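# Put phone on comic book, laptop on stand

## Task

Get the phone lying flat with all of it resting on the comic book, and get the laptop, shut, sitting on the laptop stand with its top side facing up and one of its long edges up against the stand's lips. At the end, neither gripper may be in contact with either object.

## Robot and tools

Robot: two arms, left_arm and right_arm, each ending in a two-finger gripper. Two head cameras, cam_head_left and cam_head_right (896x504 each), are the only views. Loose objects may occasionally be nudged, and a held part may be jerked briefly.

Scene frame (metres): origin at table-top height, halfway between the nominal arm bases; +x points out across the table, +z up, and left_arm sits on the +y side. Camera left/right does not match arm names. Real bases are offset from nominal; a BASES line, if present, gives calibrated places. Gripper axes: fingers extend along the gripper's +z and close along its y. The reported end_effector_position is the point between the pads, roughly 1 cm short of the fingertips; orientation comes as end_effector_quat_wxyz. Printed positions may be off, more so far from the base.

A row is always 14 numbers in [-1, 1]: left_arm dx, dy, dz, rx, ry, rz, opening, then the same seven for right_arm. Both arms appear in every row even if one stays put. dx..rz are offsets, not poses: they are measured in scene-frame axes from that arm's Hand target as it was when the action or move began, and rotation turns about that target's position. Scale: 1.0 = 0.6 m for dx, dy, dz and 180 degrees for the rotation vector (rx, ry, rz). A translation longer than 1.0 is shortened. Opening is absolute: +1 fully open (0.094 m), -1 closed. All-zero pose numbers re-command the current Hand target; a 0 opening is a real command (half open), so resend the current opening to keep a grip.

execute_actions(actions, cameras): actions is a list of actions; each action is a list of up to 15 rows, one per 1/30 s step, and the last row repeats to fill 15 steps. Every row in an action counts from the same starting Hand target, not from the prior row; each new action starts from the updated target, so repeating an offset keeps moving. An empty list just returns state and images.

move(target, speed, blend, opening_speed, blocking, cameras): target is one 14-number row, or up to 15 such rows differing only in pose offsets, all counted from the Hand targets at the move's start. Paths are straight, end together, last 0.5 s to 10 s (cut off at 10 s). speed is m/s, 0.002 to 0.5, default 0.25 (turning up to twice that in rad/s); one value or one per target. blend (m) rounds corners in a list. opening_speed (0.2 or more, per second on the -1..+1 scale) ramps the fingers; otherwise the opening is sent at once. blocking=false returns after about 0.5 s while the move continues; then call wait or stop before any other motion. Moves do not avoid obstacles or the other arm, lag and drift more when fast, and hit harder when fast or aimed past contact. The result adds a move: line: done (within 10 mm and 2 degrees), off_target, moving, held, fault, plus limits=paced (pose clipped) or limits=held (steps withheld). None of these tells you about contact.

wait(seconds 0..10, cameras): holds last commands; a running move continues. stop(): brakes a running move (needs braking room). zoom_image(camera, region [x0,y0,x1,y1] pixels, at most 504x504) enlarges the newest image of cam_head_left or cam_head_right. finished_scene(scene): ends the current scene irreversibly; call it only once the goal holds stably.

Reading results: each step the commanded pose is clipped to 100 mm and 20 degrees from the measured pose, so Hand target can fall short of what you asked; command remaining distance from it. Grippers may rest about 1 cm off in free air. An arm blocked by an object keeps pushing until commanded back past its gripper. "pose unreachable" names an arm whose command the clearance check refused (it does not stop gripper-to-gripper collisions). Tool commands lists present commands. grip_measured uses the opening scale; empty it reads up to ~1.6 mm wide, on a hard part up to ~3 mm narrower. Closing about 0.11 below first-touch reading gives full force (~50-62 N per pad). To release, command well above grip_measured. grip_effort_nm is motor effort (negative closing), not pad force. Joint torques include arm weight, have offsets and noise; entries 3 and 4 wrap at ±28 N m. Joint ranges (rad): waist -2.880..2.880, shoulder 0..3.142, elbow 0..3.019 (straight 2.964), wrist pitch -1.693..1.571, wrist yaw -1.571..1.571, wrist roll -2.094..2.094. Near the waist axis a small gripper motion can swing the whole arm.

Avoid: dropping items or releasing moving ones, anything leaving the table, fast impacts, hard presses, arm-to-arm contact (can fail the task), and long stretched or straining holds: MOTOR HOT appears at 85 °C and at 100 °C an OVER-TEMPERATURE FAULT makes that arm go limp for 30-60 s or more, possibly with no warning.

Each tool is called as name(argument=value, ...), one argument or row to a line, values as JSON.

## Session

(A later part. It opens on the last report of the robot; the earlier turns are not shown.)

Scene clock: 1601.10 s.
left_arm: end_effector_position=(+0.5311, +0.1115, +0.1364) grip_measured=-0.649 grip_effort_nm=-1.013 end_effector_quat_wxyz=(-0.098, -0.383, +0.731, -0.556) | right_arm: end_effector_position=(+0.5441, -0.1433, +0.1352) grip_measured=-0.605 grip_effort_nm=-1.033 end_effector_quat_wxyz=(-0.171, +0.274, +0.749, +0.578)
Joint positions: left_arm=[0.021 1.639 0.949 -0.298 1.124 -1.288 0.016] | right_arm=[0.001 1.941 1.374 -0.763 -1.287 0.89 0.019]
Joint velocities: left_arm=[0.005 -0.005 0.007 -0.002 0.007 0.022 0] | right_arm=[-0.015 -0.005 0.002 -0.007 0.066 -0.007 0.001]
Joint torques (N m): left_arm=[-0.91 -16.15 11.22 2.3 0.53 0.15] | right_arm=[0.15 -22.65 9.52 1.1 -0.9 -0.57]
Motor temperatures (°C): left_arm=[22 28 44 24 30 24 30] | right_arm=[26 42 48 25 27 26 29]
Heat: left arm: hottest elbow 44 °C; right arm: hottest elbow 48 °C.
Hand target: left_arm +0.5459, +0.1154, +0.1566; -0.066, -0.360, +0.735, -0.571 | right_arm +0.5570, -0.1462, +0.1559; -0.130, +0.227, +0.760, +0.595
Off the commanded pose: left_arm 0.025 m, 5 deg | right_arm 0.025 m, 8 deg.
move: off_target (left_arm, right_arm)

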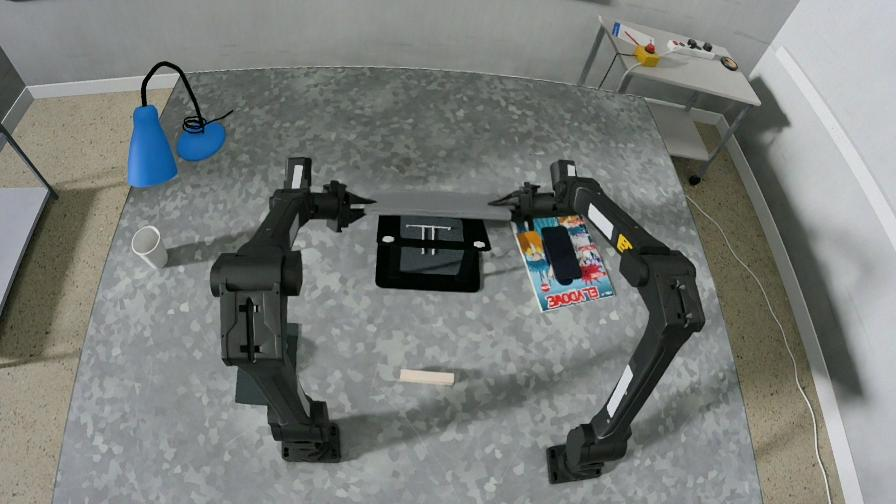

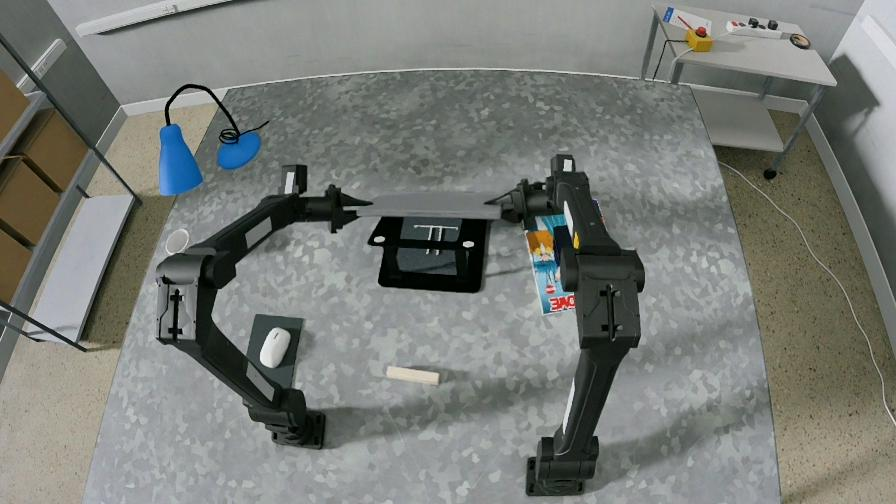

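move(
  target=[0.01,0,-0.02,0,0,0,-0.8,0.015,0,-0.02,0,0,0,-0.8],
  speed=0.03,
)

zoom_image(
  camera="cam_head_left",
  region=[340, 160, 540, 260],
)

zoom_image(
  camera="cam_head_right",
  region=[340, 160, 540, 260],
)

Scene clock: 1607.13 s.
left_arm: end_effector_position=(+0.5356, +0.1114, +0.1280) grip_measured=-0.649 grip_effort_nm=-1.009 end_effector_quat_wxyz=(-0.093, -0.375, +0.733, -0.560) | right_arm: end_effector_position=(+0.5466, -0.1429, +0.1239) grip_measured=-0.600 grip_effort_nm=-1.043 end_effector_quat_wxyz=(-0.168, +0.267, +0.749, +0.582)
Joint positions: left_arm=[0.021 1.665 0.949 -0.26 1.127 -1.281 0.016] | right_arm=[0.001 1.965 1.374 -0.739 -1.294 0.873 0.019]
Joint velocities: left_arm=[-0.005 -0.005 -0.007 -0.017 -0.037 -0.007 0] | right_arm=[-0.005 0.005 -0.002 -0.012 -0.037 0.007 0]
Joint torques (N m): left_arm=[-0.79 -15.85 11.52 1.95 0.37 0.05] | right_arm=[0.09 -21.89 10.89 0.47 -0.69 -0.46]
Motor temperatures (°C): left_arm=[22 28 44 24 30 24 30] | right_arm=[26 41 49 25 27 26 29]
Heat: left arm: hottest elbow 44 °C; right arm: hottest elbow 49 °C.
Hand target: left_arm +0.5520, +0.1153, +0.1447; -0.066, -0.360, +0.735, -0.571 | right_arm +0.5657, -0.1464, +0.1436; -0.130, +0.227, +0.760, +0.595
Off the commanded pose: left_arm 0.024 m, 4 deg | right_arm 0.028 m, 7 deg.
move: off_target (left_arm, right_arm)

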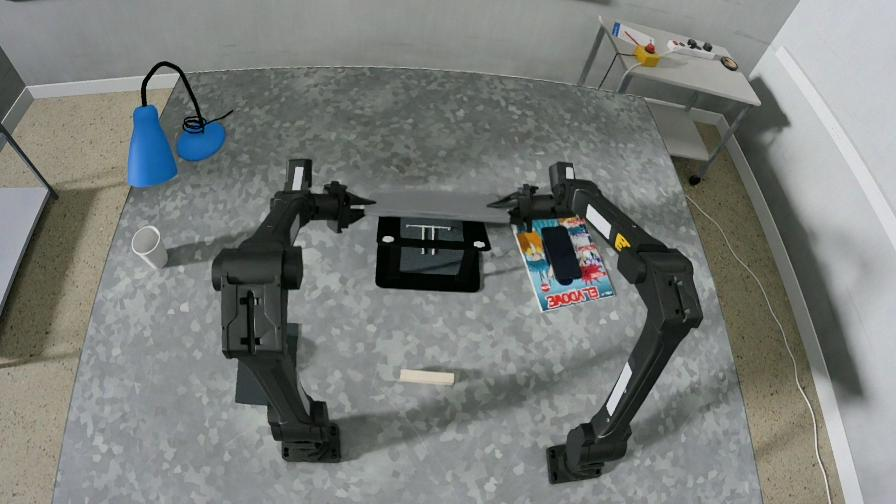

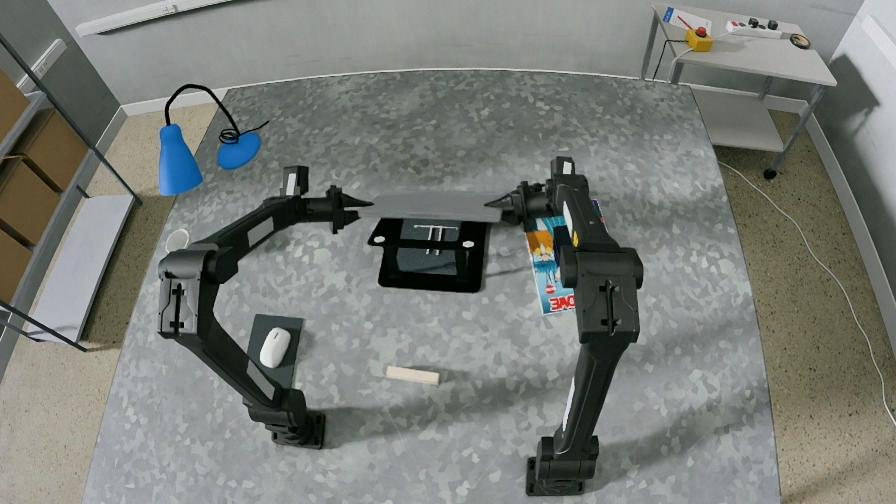

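Scaled by 2.520.

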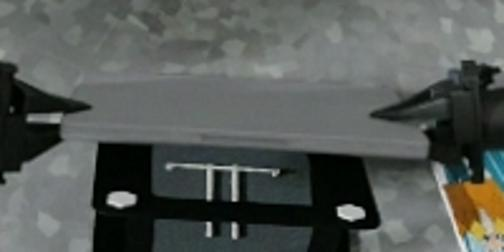

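Scaled by 2.520.

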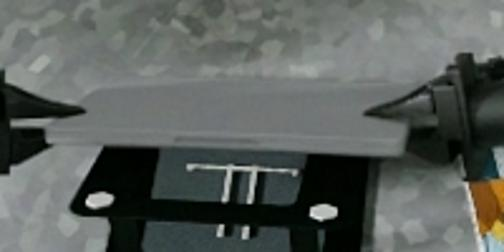

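zoom_image(
  camera="cam_head_left",
  region=[375, 175, 485, 215],
)

zoom_image(
  camera="cam_head_right",
  region=[385, 175, 495, 215],
)

Scaled by 4.582.

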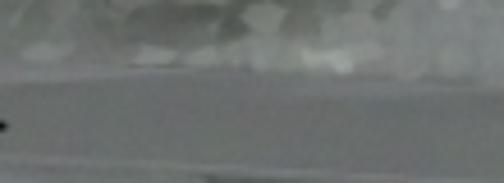

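Scaled by 4.582.

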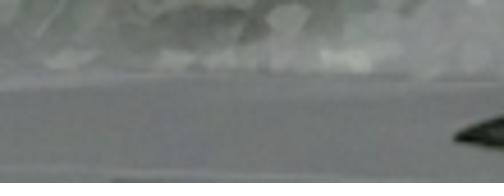

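move(
  target=[-0.012,0,-0.035,0,-0.02,0,-0.8,-0.012,0,-0.035,0,-0.02,0,-0.8],
  speed=0.03,
)

zoom_image(
  camera="cam_head_left",
  region=[340, 160, 540, 260],
)

zoom_image(
  camera="cam_head_right",
  region=[340, 160, 540, 260],
)

Scene clock: 1631.10 s.
left_arm: end_effector_position=(+0.5364, +0.1114, +0.1143) grip_measured=-0.649 grip_effort_nm=-1.009 end_effector_quat_wxyz=(-0.063, -0.353, +0.736, -0.574) | right_arm: end_effector_position=(+0.5527, -0.1430, +0.1139) grip_measured=-0.599 grip_effort_nm=-1.033 end_effector_quat_wxyz=(-0.138, +0.242, +0.757, +0.591)
Joint positions: left_arm=[0.021 1.688 0.904 -0.107 1.129 -1.285 0.016] | right_arm=[0.001 1.979 1.36 -0.644 -1.291 0.859 0.019]
Joint velocities: left_arm=[-0.015 -0.015 -0.017 0.002 -0.007 -0.037 0.001] | right_arm=[-0.005 -0.005 -0.007 -0.002 -0.095 -0.022 0.001]
Joint torques (N m): left_arm=[-0.62 -15.44 9.14 2.47 0.38 0.13] | right_arm=[0.03 -22.71 7.41 1.14 -0.75 -0.45]
Motor temperatures (°C): left_arm=[22 28 43 24 30 24 30] | right_arm=[26 39 50 25 26 26 29]
Heat: left arm: hottest elbow 43 °C; right arm: hottest elbow 50 °C.
Hand target: left_arm +0.5448, +0.1155, +0.1239; -0.043, -0.342, +0.736, -0.582 | right_arm +0.5578, -0.1466, +0.1227; -0.106, +0.208, +0.764, +0.602
Off the commanded pose: left_arm 0.013 m, 3 deg | right_arm 0.011 m, 6 deg.
move: off_target (left_arm, right_arm)

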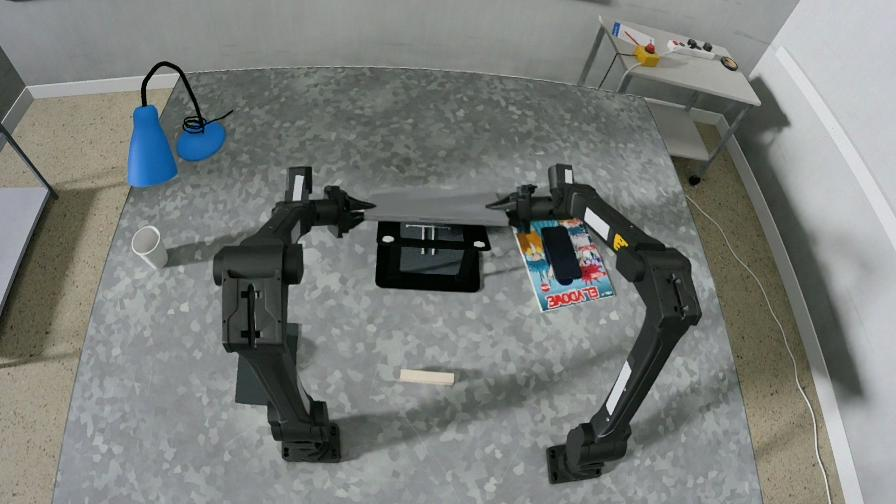

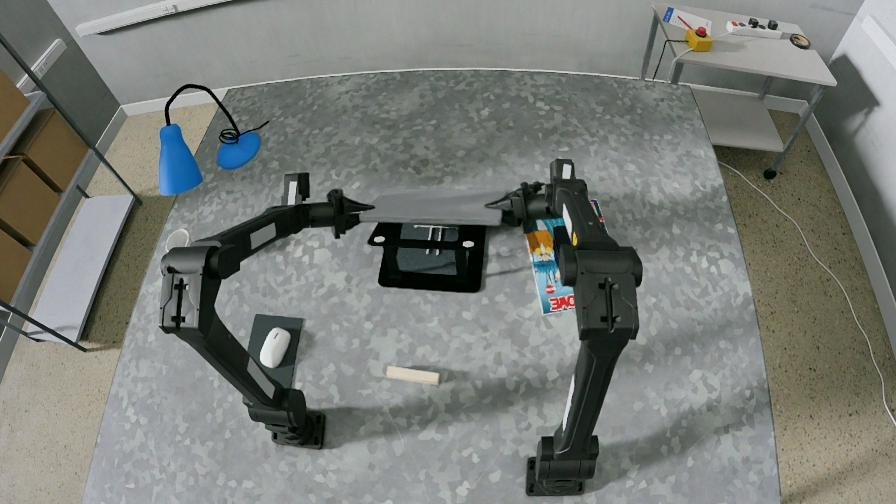

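Scaled by 2.520.

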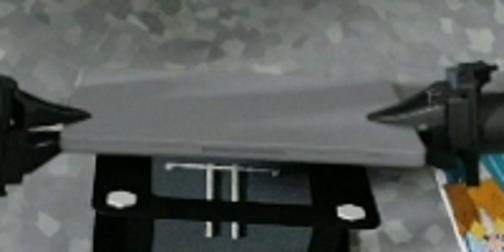

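Scaled by 2.520.

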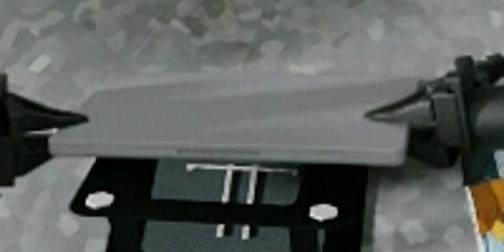

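move(
  target=[-0.006,0,-0.04,0,-0.028,0,-0.8,-0.006,0,-0.04,0,-0.028,0,-0.8],
  speed=0.03,
)

zoom_image(
  camera="cam_head_left",
  region=[340, 160, 540, 260],
)

zoom_image(
  camera="cam_head_right",
  region=[340, 160, 540, 260],
)

Scene clock: 1656.37 s.
left_arm: end_effector_position=(+0.5315, +0.1100, +0.0999) grip_measured=-0.649 grip_effort_nm=-1.009 end_effector_quat_wxyz=(-0.029, -0.320, +0.737, -0.595) | right_arm: end_effector_position=(+0.5483, -0.1437, +0.0984) grip_measured=-0.599 grip_effort_nm=-1.038 end_effector_quat_wxyz=(-0.101, +0.208, +0.762, +0.605)
Joint positions: left_arm=[0.021 1.716 0.841 0.095 1.144 -1.295 0.016] | right_arm=[-0.001 1.982 1.298 -0.493 -1.3 0.839 0.019]
Joint velocities: left_arm=[-0.005 0.015 0.012 -0.007 -0.022 0.037 -0.001] | right_arm=[-0.005 -0.005 0.007 -0.012 0.022 -0.022 -0.002]
Joint torques (N m): left_arm=[-0.91 -13.86 8.83 2.69 0 0.06] | right_arm=[0.15 -21.36 7.08 1.51 -0.46 -0.38]
Motor temperatures (°C): left_arm=[22 28 41 24 29 24 30] | right_arm=[26 39 47 25 26 26 30]
Heat: left arm: hottest elbow 41 °C; right arm: hottest elbow 47 °C.
Hand target: left_arm +0.5412, +0.1154, +0.1003; -0.011, -0.316, +0.737, -0.597 | right_arm +0.5536, -0.1469, +0.0989; -0.073, +0.181, +0.768, +0.610
Off the commanded pose: left_arm 0.011 m, 2 deg | right_arm 0.007 m, 5 deg.
move: off_target (left_arm, right_arm)

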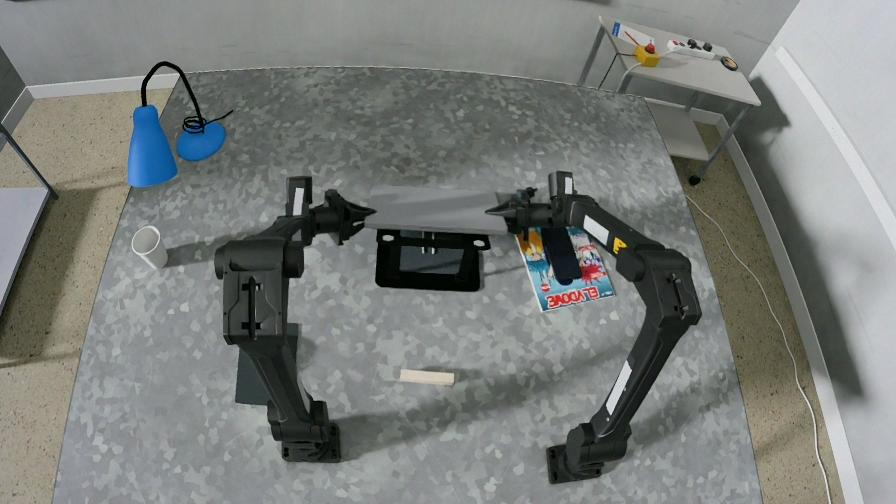

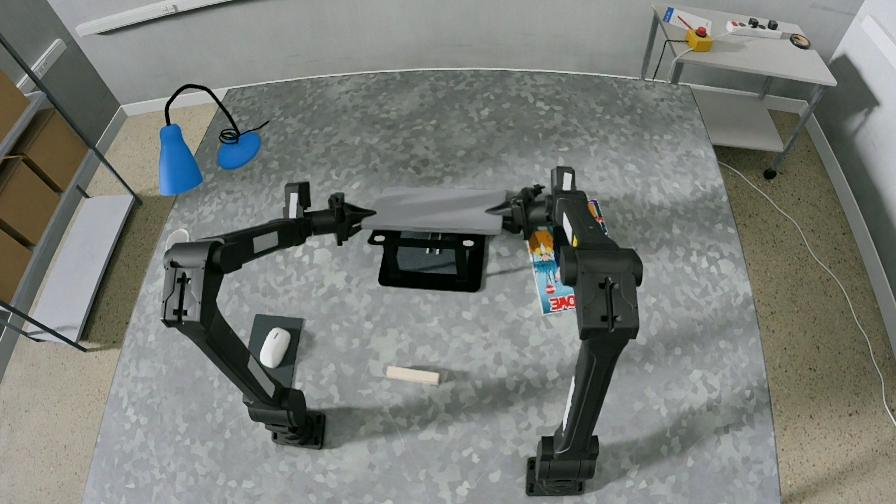

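Scaled by 2.520.

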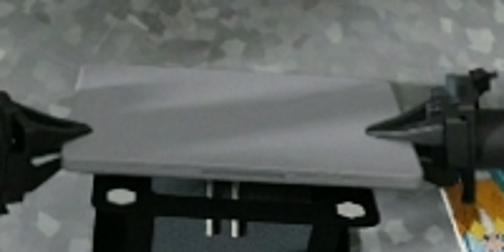

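Scaled by 2.520.

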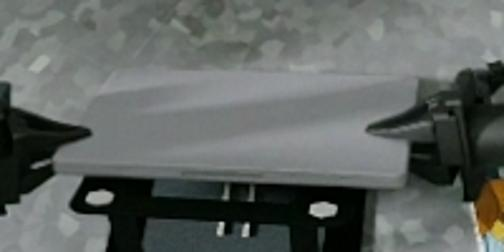

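move(
  target=[0.012,0,-0.008,0,0,-0.012,-0.8,0.0,0,-0.005,0,0,-0.012,-0.8],
  speed=0.03,
)

zoom_image(
  camera="cam_head_left",
  region=[340, 160, 540, 260],
)

zoom_image(
  camera="cam_head_right",
  region=[340, 160, 540, 260],
)

Scene clock: 1663.43 s.
left_arm: end_effector_position=(+0.5298, +0.1088, +0.0984) grip_measured=-0.651 grip_effort_nm=-1.009 end_effector_quat_wxyz=(-0.034, -0.308, +0.739, -0.598) | right_arm: end_effector_position=(+0.5460, -0.1439, +0.0909) grip_measured=-0.599 grip_effort_nm=-1.038 end_effector_quat_wxyz=(-0.096, +0.213, +0.755, +0.612)
Joint positions: left_arm=[0.022 1.726 0.849 0.073 1.168 -1.261 0.016] | right_arm=[-0.001 1.982 1.255 -0.368 -1.308 0.92 0.019]
Joint velocities: left_arm=[0.005 0.005 -0.007 0.017 0.007 -0.022 0.001] | right_arm=[-0.005 -0.024 0.007 -0.007 -0.007 0.022 0]
Joint torques (N m): left_arm=[-0.26 -12.45 12.16 0.8 0.16 0.37] | right_arm=[0.21 -22.24 6.9 1.72 0.39 -0.14]
Motor temperatures (°C): left_arm=[22 28 41 24 29 24 30] | right_arm=[26 40 46 25 26 25 30]
Heat: left arm: hottest elbow 41 °C; right arm: hottest elbow 46 °C.
Hand target: left_arm +0.5483, +0.1153, +0.0953; -0.022, -0.302, +0.743, -0.597 | right_arm +0.5533, -0.1470, +0.0958; -0.061, +0.195, +0.765, +0.611
Off the commanded pose: left_arm 0.020 m, 2 deg | right_arm 0.010 m, 5 deg.
move: off_target (left_arm, right_arm)

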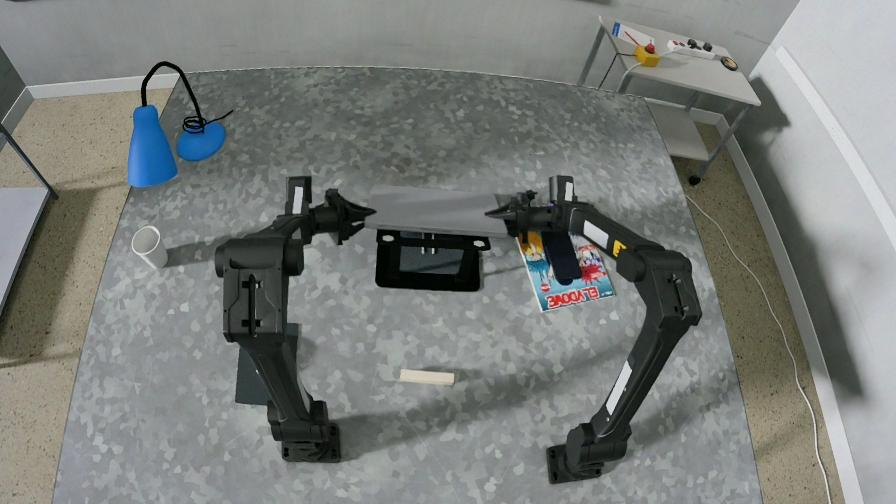

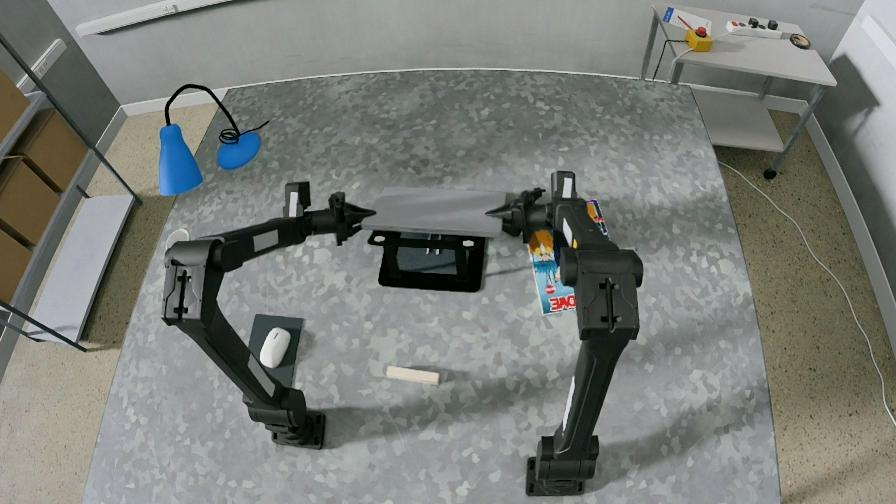

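Scaled by 2.520.

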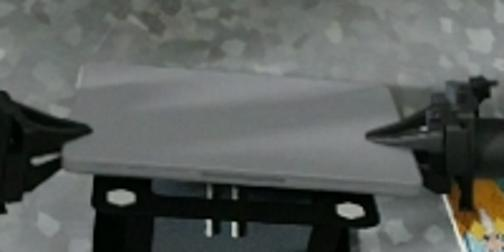

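Scaled by 2.520.

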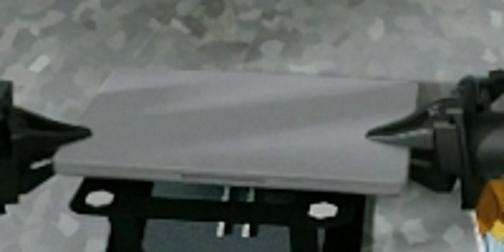

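move(
  target=[-0.02,0,0.003,0,0,0,-0.8,-0.008,0,-0.008,0,0,0,-0.8],
  speed=0.03,
  cameras=[],
)

move(
  target=[0,0,0,0,0,0,-0.4,0,0,0,0,0,0,-0.4],
  speed=0.03,
  opening_speed=0.25,
)

zoom_image(
  camera="cam_head_left",
  region=[340, 160, 540, 260],
)

zoom_image(
  camera="cam_head_right",
  region=[340, 160, 540, 260],
)

Scene clock: 1675.83 s.
left_arm: end_effector_position=(+0.5298, +0.1091, +0.0985) grip_measured=-0.651 grip_effort_nm=-1.013 end_effector_quat_wxyz=(-0.034, -0.307, +0.739, -0.598) | right_arm: end_effector_position=(+0.5451, -0.1438, +0.0899) grip_measured=-0.599 grip_effort_nm=-1.038 end_effector_quat_wxyz=(-0.094, +0.213, +0.754, +0.614)
Joint positions: left_arm=[0.022 1.726 0.849 0.073 1.169 -1.259 0.016] | right_arm=[-0.001 1.98 1.243 -0.337 -1.309 0.938 0.019]
Joint velocities: left_arm=[-0.005 0.005 0.002 -0.002 -0.037 -0.022 -0.001] | right_arm=[-0.005 -0.005 -0.012 0.002 -0.051 -0.037 0.001]
Joint torques (N m): left_arm=[-0.21 -15.27 9.14 0.96 0.2 0.34] | right_arm=[0.26 -22.12 6.09 1.81 0.45 -0.26]
Motor temperatures (°C): left_arm=[22 28 42 24 29 24 30] | right_arm=[26 39 45 25 26 25 30]
Heat: left arm: hottest elbow 42 °C; right arm: hottest elbow 45 °C.
Hand target: left_arm +0.5363, +0.1154, +0.0970; -0.022, -0.303, +0.743, -0.596 | right_arm +0.5484, -0.1469, +0.0912; -0.062, +0.196, +0.765, +0.611
Off the commanded pose: left_arm 0.009 m, 2 deg | right_arm 0.005 m, 4 deg.
move: off_target (right_arm)
No camera images: "cameras" was empty.

Scene clock: 1677.73 s.
left_arm: end_effector_position=(+0.5295, +0.1092, +0.0978) grip_measured=-0.403 grip_effort_nm=0.129 end_effector_quat_wxyz=(-0.027, -0.299, +0.743, -0.598) | right_arm: end_effector_position=(+0.5492, -0.1456, +0.0874) grip_measured=-0.402 grip_effort_nm=0.066 end_effector_quat_wxyz=(-0.071, +0.202, +0.763, +0.609)
Joint positions: left_arm=[0.022 1.726 0.849 0.068 1.167 -1.232 0.028] | right_arm=[-0.003 1.98 1.243 -0.32 -1.283 0.907 0.028]
Joint velocities: left_arm=[0.005 -0.015 -0.017 -0.007 -0.022 -0.007 0.001] | right_arm=[0.005 0.005 0.002 -0.012 0.022 0.022 0.001]
Joint torques (N m): left_arm=[-0.62 -13.33 9.63 0.85 0.25 0.15] | right_arm=[0.44 -22.3 6.02 1.22 -0.4 0.02]
Motor temperatures (°C): left_arm=[22 28 42 24 29 24 30] | right_arm=[26 40 44 25 26 25 30]
Heat: left arm: hottest elbow 42 °C; right arm: hottest elbow 44 °C.
Hand target: left_arm +0.5363, +0.1153, +0.0971; -0.022, -0.302, +0.743, -0.597 | right_arm +0.5484, -0.1469, +0.0912; -0.061, +0.195, +0.765, +0.611
Off the commanded pose: left_arm 0.009 m, 1 deg | right_arm 0.004 m, 1 deg.
move: done

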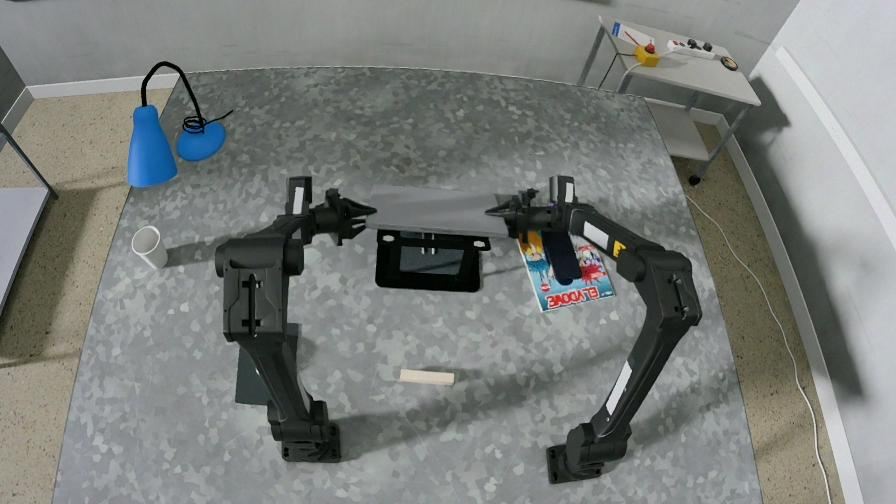

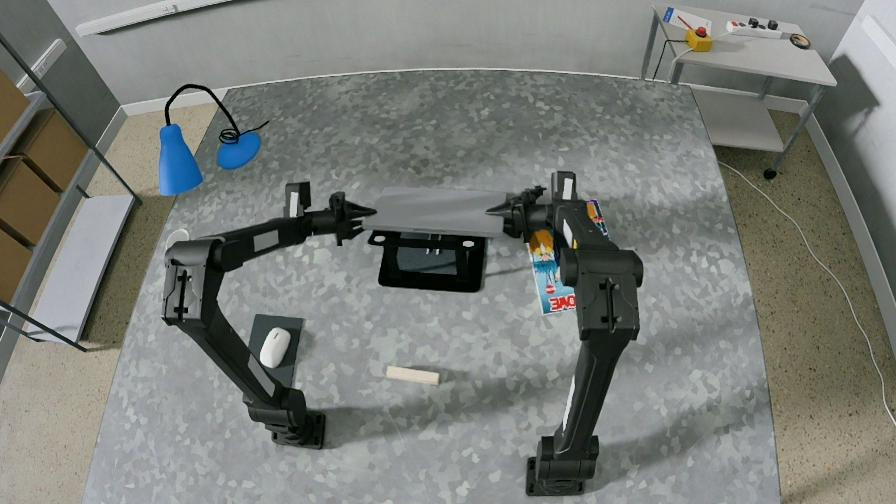

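Scaled by 2.520.

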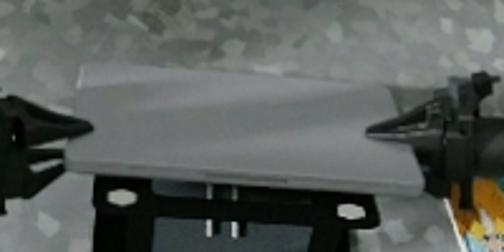

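Scaled by 2.520.

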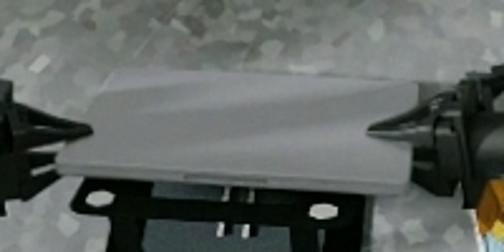

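move(
  target=[0,0,0,0,0,0,-0.15,0,0,0,0,0,0,-0.15],
  speed=0.03,
  opening_speed=0.3,
  cameras=[],
)

move(
  target=[-0.042,0.13,0.038,0,0,0,-0.15,-0.018,-0.14,0.033,0,0,0,-0.15],
  speed=0.06,
)

zoom_image(
  camera="cam_head_left",
  region=[340, 160, 540, 260],
)

zoom_image(
  camera="cam_head_right",
  region=[340, 160, 540, 260],
)

Scene clock: 1685.20 s.
left_arm: end_effector_position=(+0.5294, +0.1092, +0.0978) grip_measured=-0.153 grip_effort_nm=0.129 end_effector_quat_wxyz=(-0.027, -0.299, +0.743, -0.598) | right_arm: end_effector_position=(+0.5492, -0.1456, +0.0874) grip_measured=-0.152 grip_effort_nm=0.061 end_effector_quat_wxyz=(-0.071, +0.201, +0.764, +0.609)
Joint positions: left_arm=[0.022 1.726 0.849 0.068 1.167 -1.231 0.04] | right_arm=[-0.003 1.98 1.243 -0.32 -1.283 0.907 0.04]
Joint velocities: left_arm=[-0.015 -0.005 -0.012 -0.007 -0.081 -0.051 0] | right_arm=[-0.015 -0.005 0.002 0.007 -0.051 0.007 0]
Joint torques (N m): left_arm=[-0.56 -14.27 9.21 1.02 0.26 0.13] | right_arm=[0.38 -22.18 6.01 1.21 -0.4 0.03]
Motor temperatures (°C): left_arm=[22 28 42 24 29 24 30] | right_arm=[26 41 44 25 26 25 29]
Heat: left arm: hottest elbow 42 °C; right arm: hottest elbow 44 °C.
Hand target: left_arm +0.5363, +0.1153, +0.0971; -0.022, -0.302, +0.743, -0.597 | right_arm +0.5483, -0.1469, +0.0912; -0.062, +0.195, +0.765, +0.611
Off the commanded pose: left_arm 0.009 m, 1 deg | right_arm 0.004 m, 1 deg.
move: done
No camera images: "cameras" was empty.

Scene clock: 1687.80 s.
left_arm: end_effector_position=(+0.4895, +0.1826, +0.0939) grip_measured=-0.152 grip_effort_nm=0.105 end_effector_quat_wxyz=(-0.054, -0.320, +0.740, -0.589) | right_arm: end_effector_position=(+0.5203, -0.2230, +0.1018) grip_measured=-0.151 grip_effort_nm=0.051 end_effector_quat_wxyz=(-0.076, +0.206, +0.762, +0.609)
Joint positions: left_arm=[0.204 1.702 0.879 -0.491 1.256 -0.769 0.04] | right_arm=[-0.149 1.968 1.305 -0.919 -1.321 0.376 0.04]
Joint velocities: left_arm=[-0.015 -0.015 -0.002 -0.017 -0.022 -0.051 0] | right_arm=[-0.005 0.015 -0.002 -0.017 0.051 0.022 -0.001]
Joint torques (N m): left_arm=[0.21 -16.5 12.64 0.5 0.7 0.12] | right_arm=[-0.21 -19.9 10.19 -0.23 -0.66 0.02]
Motor temperatures (°C): left_arm=[22 28 42 24 29 24 30] | right_arm=[26 41 44 25 26 25 29]
Heat: left arm: hottest elbow 42 °C; right arm: hottest elbow 44 °C.
Hand target: left_arm +0.5115, +0.1933, +0.1186; -0.023, -0.302, +0.744, -0.595 | right_arm +0.5385, -0.2308, +0.1119; -0.059, +0.197, +0.764, +0.612
Off the commanded pose: left_arm 0.035 m, 4 deg | right_arm 0.021 m, 2 deg.
move: off_target (left_arm, right_arm)

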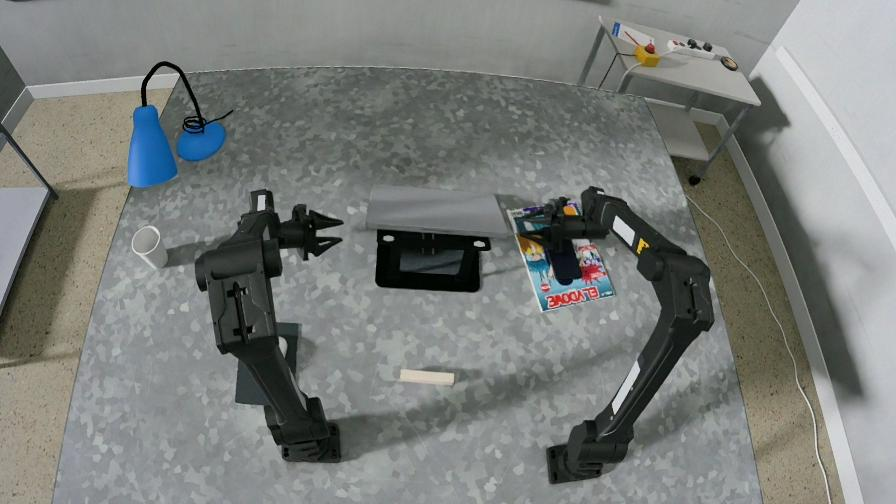

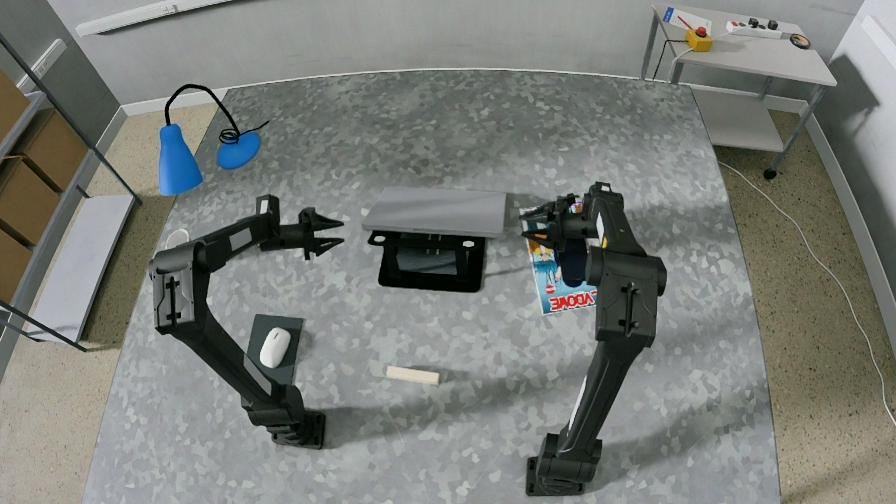

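Scaled by 2.520.

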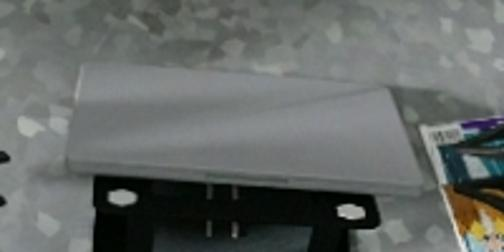

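Scaled by 2.520.

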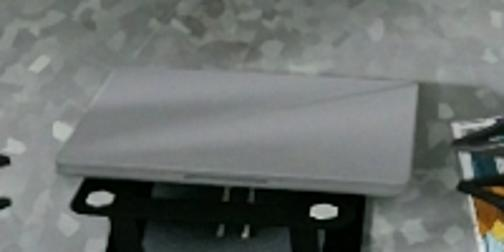

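move(
  target=[
    [-0.06,0.02,0.03,0,0,0,-1,-0.06,-0.02,0.05,0,0,0,-1],
    [-0.21,0.02,0.05,0,0,0,-1,-0.24,-0.02,0.06,0,0,0,-1],
  ],
  speed=0.15,
  blend=0.02,
)

Scene clock: 1696.37 s.
left_arm: end_effector_position=(+0.3825, +0.1999, +0.1442) grip_measured=-0.987 grip_effort_nm=-0.691 end_effector_quat_wxyz=(-0.031, -0.299, +0.746, -0.594) | right_arm: end_effector_position=(+0.3988, -0.2374, +0.1484) grip_measured=-0.992 grip_effort_nm=-0.452 end_effector_quat_wxyz=(-0.061, +0.195, +0.764, +0.612)
Joint positions: left_arm=[0.336 1.429 0.725 -0.988 1.272 -0.307 0.001] | right_arm=[-0.226 1.686 1.016 -1.172 -1.315 0.07 0]
Joint velocities: left_arm=[-0.015 -0.005 0.002 0.002 -0.051 0.051 0] | right_arm=[0.005 -0.005 -0.012 -0.007 -0.007 0.007 0]
Joint torques (N m): left_arm=[0.15 -10.87 8.58 -0.24 0.63 0.11] | right_arm=[-0.38 -16.67 5.7 -0.58 -0.48 0.03]
Motor temperatures (°C): left_arm=[22 28 41 24 29 24 29] | right_arm=[26 40 45 25 26 25 29]
Heat: left arm: hottest elbow 41 °C; right arm: hottest elbow 45 °C.
Hand target: left_arm +0.3848, +0.2060, +0.1471; -0.025, -0.301, +0.745, -0.595 | right_arm +0.3959, -0.2422, +0.1512; -0.057, +0.198, +0.764, +0.612
Off the commanded pose: left_arm 0.008 m, 1 deg | right_arm 0.007 m, 0 deg.
move: done

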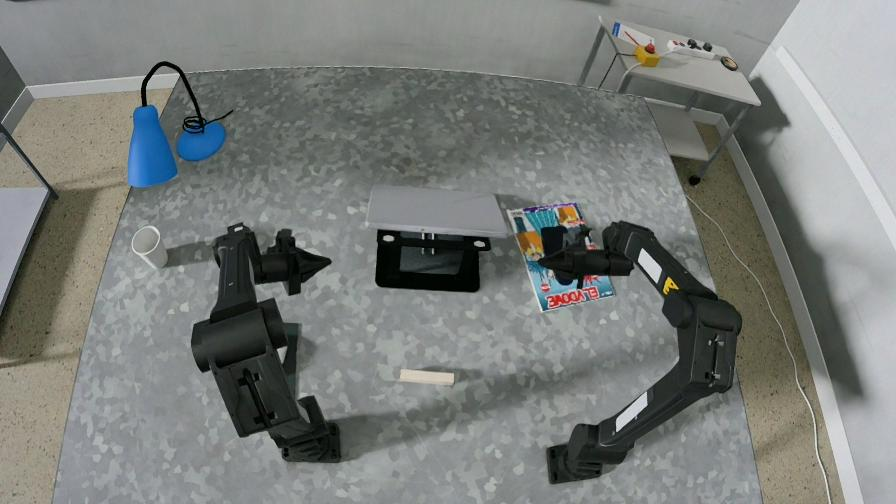

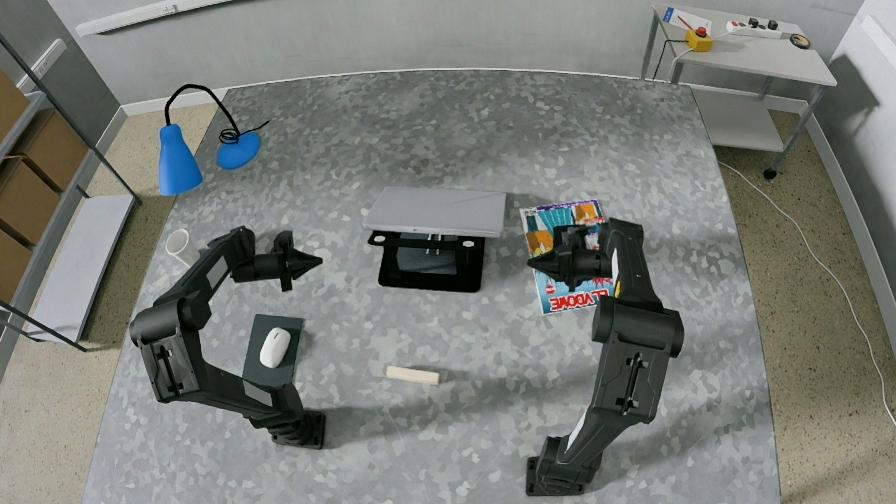

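execute_actions(
  actions=[],
)

zoom_image(
  camera="cam_head_left",
  region=[330, 160, 530, 310],
)

zoom_image(
  camera="cam_head_right",
  region=[310, 160, 510, 310],
)

Scene clock: 1708.97 s.
left_arm: end_effector_position=(+0.3824, +0.1999, +0.1442) grip_measured=-0.987 grip_effort_nm=-0.686 end_effector_quat_wxyz=(-0.031, -0.299, +0.746, -0.594) | right_arm: end_effector_position=(+0.3988, -0.2374, +0.1484) grip_measured=-0.992 grip_effort_nm=-0.442 end_effector_quat_wxyz=(-0.061, +0.195, +0.764, +0.612)
Joint positions: left_arm=[0.336 1.429 0.725 -0.988 1.272 -0.306 0.001] | right_arm=[-0.226 1.686 1.016 -1.172 -1.315 0.069 0]
Joint velocities: left_arm=[-0.005 -0.015 0.002 0.017 0.007 -0.022 0] | right_arm=[0.005 -0.024 -0.022 -0.012 0.037 0.007 0]
Joint torques (N m): left_arm=[-0.56 -10.34 8.76 -0.34 0.52 0.18] | right_arm=[-0.32 -16.67 5.65 -0.57 -0.48 0.02]
Motor temperatures (°C): left_arm=[22 28 40 24 29 24 29] | right_arm=[26 39 43 25 26 25 28]
Heat: left arm: hottest elbow 40 °C; right arm: hottest elbow 43 °C.
Hand target: left_arm +0.3848, +0.2059, +0.1471; -0.025, -0.301, +0.745, -0.595 | right_arm +0.3959, -0.2422, +0.1512; -0.057, +0.198, +0.764, +0.612
Tool commands: left_gripper/opening=-1.0 right_gripper/opening=-1.0
Off the commanded pose: left_arm 0.008 m, 1 deg | right_arm 0.007 m, 0 deg.

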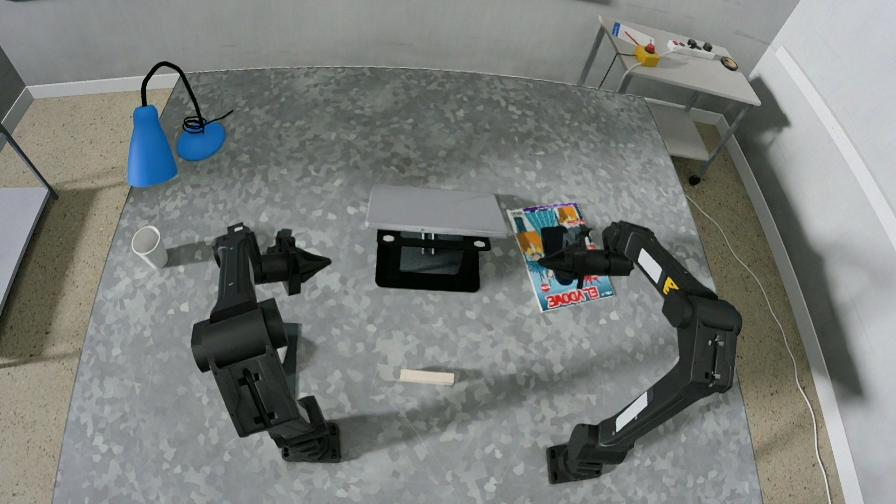

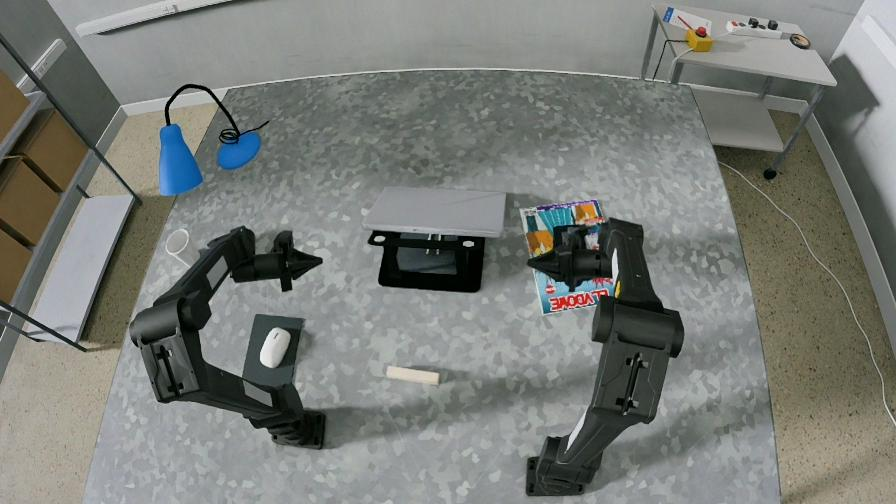

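Scaled by 2.520.

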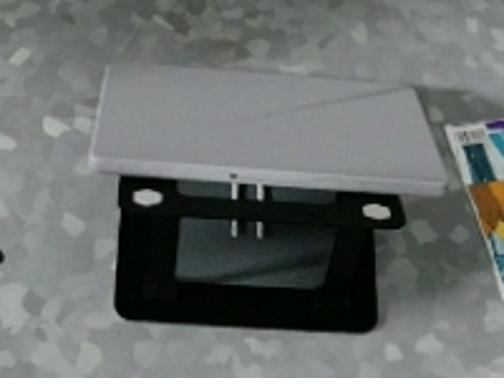

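Scaled by 2.520.

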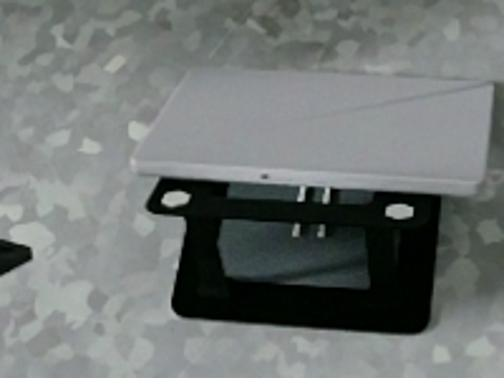

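move(
  target=[0.0, -0.165, 0.0, 0, 0, 0, -1, 0.0, 0.18, 0.0, 0, 0, 0, -1],
  speed=0.1,
)

zoom_image(
  camera="cam_head_left",
  region=[330, 160, 530, 310],
)

zoom_image(
  camera="cam_head_right",
  region=[310, 160, 510, 310],
)

Scene clock: 1719.43 s.
left_arm: end_effector_position=(+0.3891, +0.1129, +0.1449) grip_measured=-0.987 grip_effort_nm=-0.691 end_effector_quat_wxyz=(-0.027, -0.312, +0.741, -0.594) | right_arm: end_effector_position=(+0.3989, -0.1378, +0.1457) grip_measured=-0.992 grip_effort_nm=-0.447 end_effector_quat_wxyz=(-0.066, +0.202, +0.764, +0.609)
Joint positions: left_arm=[0.055 1.266 0.514 -0.102 1.172 -1.201 0.001] | right_arm=[0.019 1.55 0.8 -0.227 -1.266 0.981 0]
Joint velocities: left_arm=[-0.015 0.005 -0.002 -0.007 0.066 0.007 0] | right_arm=[0.005 -0.005 -0.002 -0.007 -0.007 -0.081 0.001]
Joint torques (N m): left_arm=[-3.37 -9.99 7.69 2.09 0.31 -0.01] | right_arm=[1.26 -15.68 5.76 1.33 -0.37 0.18]
Motor temperatures (°C): left_arm=[22 27 40 24 29 24 29] | right_arm=[26 39 43 25 26 25 28]
Heat: left arm: hottest elbow 40 °C; right arm: hottest elbow 43 °C.
Hand target: left_arm +0.3855, +0.1075, +0.1487; -0.022, -0.302, +0.743, -0.596 | right_arm +0.3938, -0.1337, +0.1506; -0.062, +0.195, +0.765, +0.610
Off the commanded pose: left_arm 0.008 m, 1 deg | right_arm 0.007 m, 1 deg.
move: done

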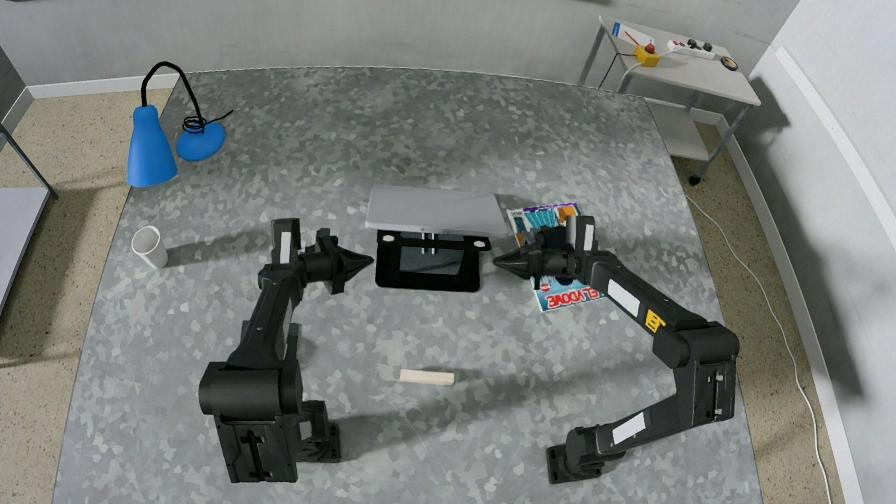

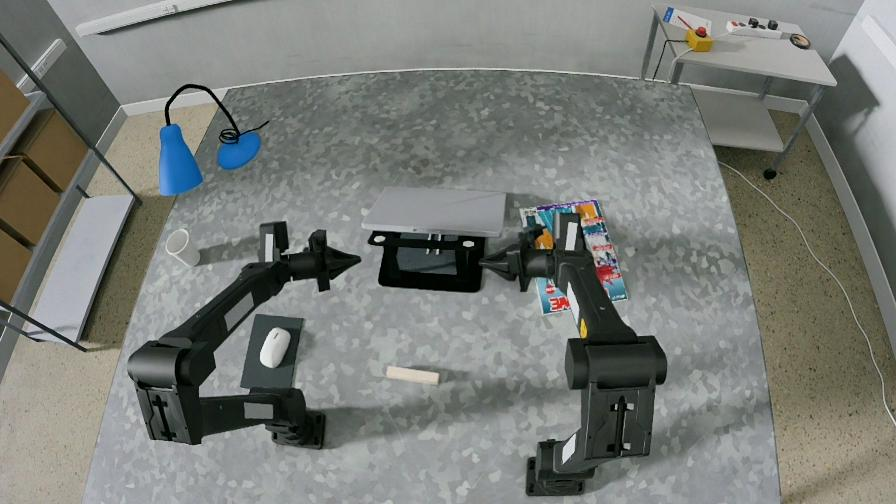

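Scaled by 2.520.

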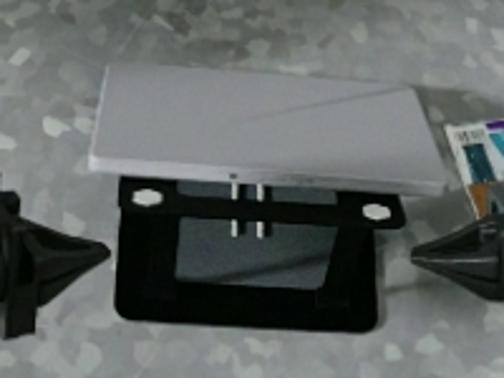

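Scaled by 2.520.

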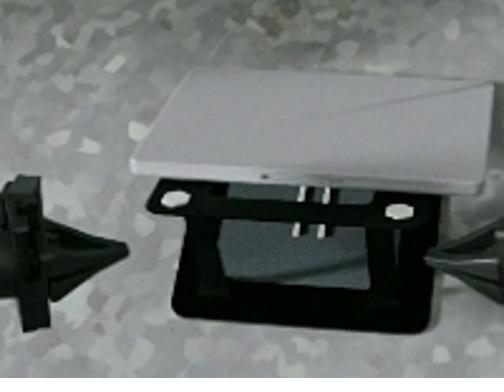

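move(
  target=[
    [0.0, -0.04, -0.013, 0, 0, 0, -1, 0.0, 0.015, -0.013, 0, 0, 0, -1],
    [0.07, -0.04, -0.013, 0, 0, 0, -1, 0.055, 0.015, -0.013, 0, 0, 0, -1],
  ],
  speed=0.06,
)

zoom_image(
  camera="cam_head_left",
  region=[330, 160, 530, 310],
)

zoom_image(
  camera="cam_head_right",
  region=[310, 160, 510, 310],
)

Scene clock: 1726.50 s.
left_arm: end_effector_position=(+0.4044, +0.0887, +0.1242) grip_measured=-0.987 grip_effort_nm=-0.691 end_effector_quat_wxyz=(-0.040, -0.322, +0.741, -0.588) | right_arm: end_effector_position=(+0.4085, -0.1293, +0.1356) grip_measured=-0.992 grip_effort_nm=-0.442 end_effector_quat_wxyz=(-0.067, +0.203, +0.765, +0.608)
Joint positions: left_arm=[-0.026 1.366 0.516 0.085 1.114 -1.337 0.001] | right_arm=[0.039 1.592 0.809 -0.149 -1.253 1.032 0]
Joint velocities: left_arm=[-0.005 0.005 -0.002 -0.007 -0.007 -0.007 -0.001] | right_arm=[-0.005 -0.005 0.002 0.002 0.022 -0.022 -0.001]
Joint torques (N m): left_arm=[-2.2 -8.82 13.04 1.88 0.2 0.02] | right_arm=[1.03 -12.98 10.21 0.8 -0.44 0.12]
Motor temperatures (°C): left_arm=[22 27 40 24 29 24 29] | right_arm=[26 39 42 25 26 25 28]
Heat: left arm: hottest elbow 40 °C; right arm: hottest elbow 42 °C.
Hand target: left_arm +0.4273, +0.0833, +0.1416; -0.022, -0.303, +0.743, -0.597 | right_arm +0.4266, -0.1250, +0.1420; -0.062, +0.195, +0.765, +0.610
Off the commanded pose: left_arm 0.029 m, 3 deg | right_arm 0.020 m, 1 deg.
move: off_target (left_arm, right_arm)

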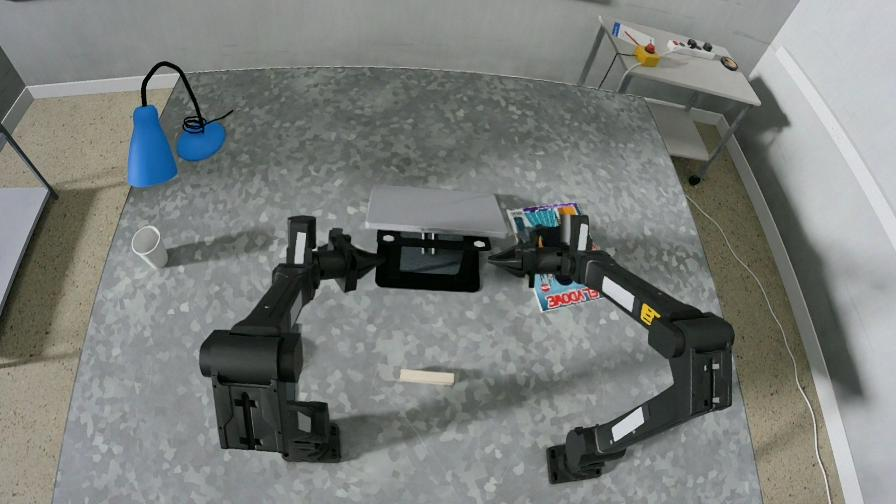

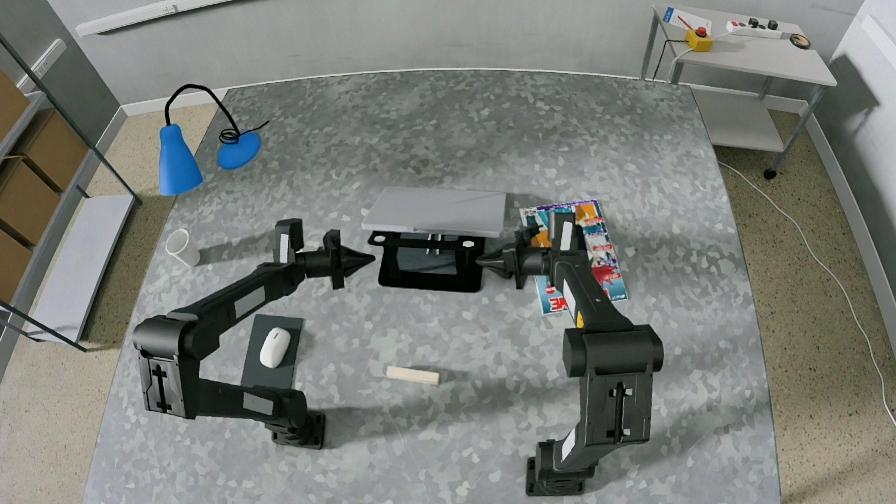

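Scaled by 2.520.

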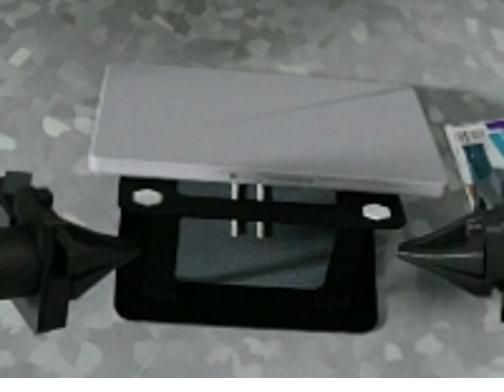

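Scaled by 2.520.

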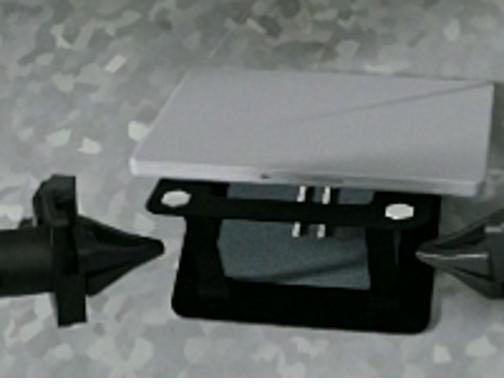

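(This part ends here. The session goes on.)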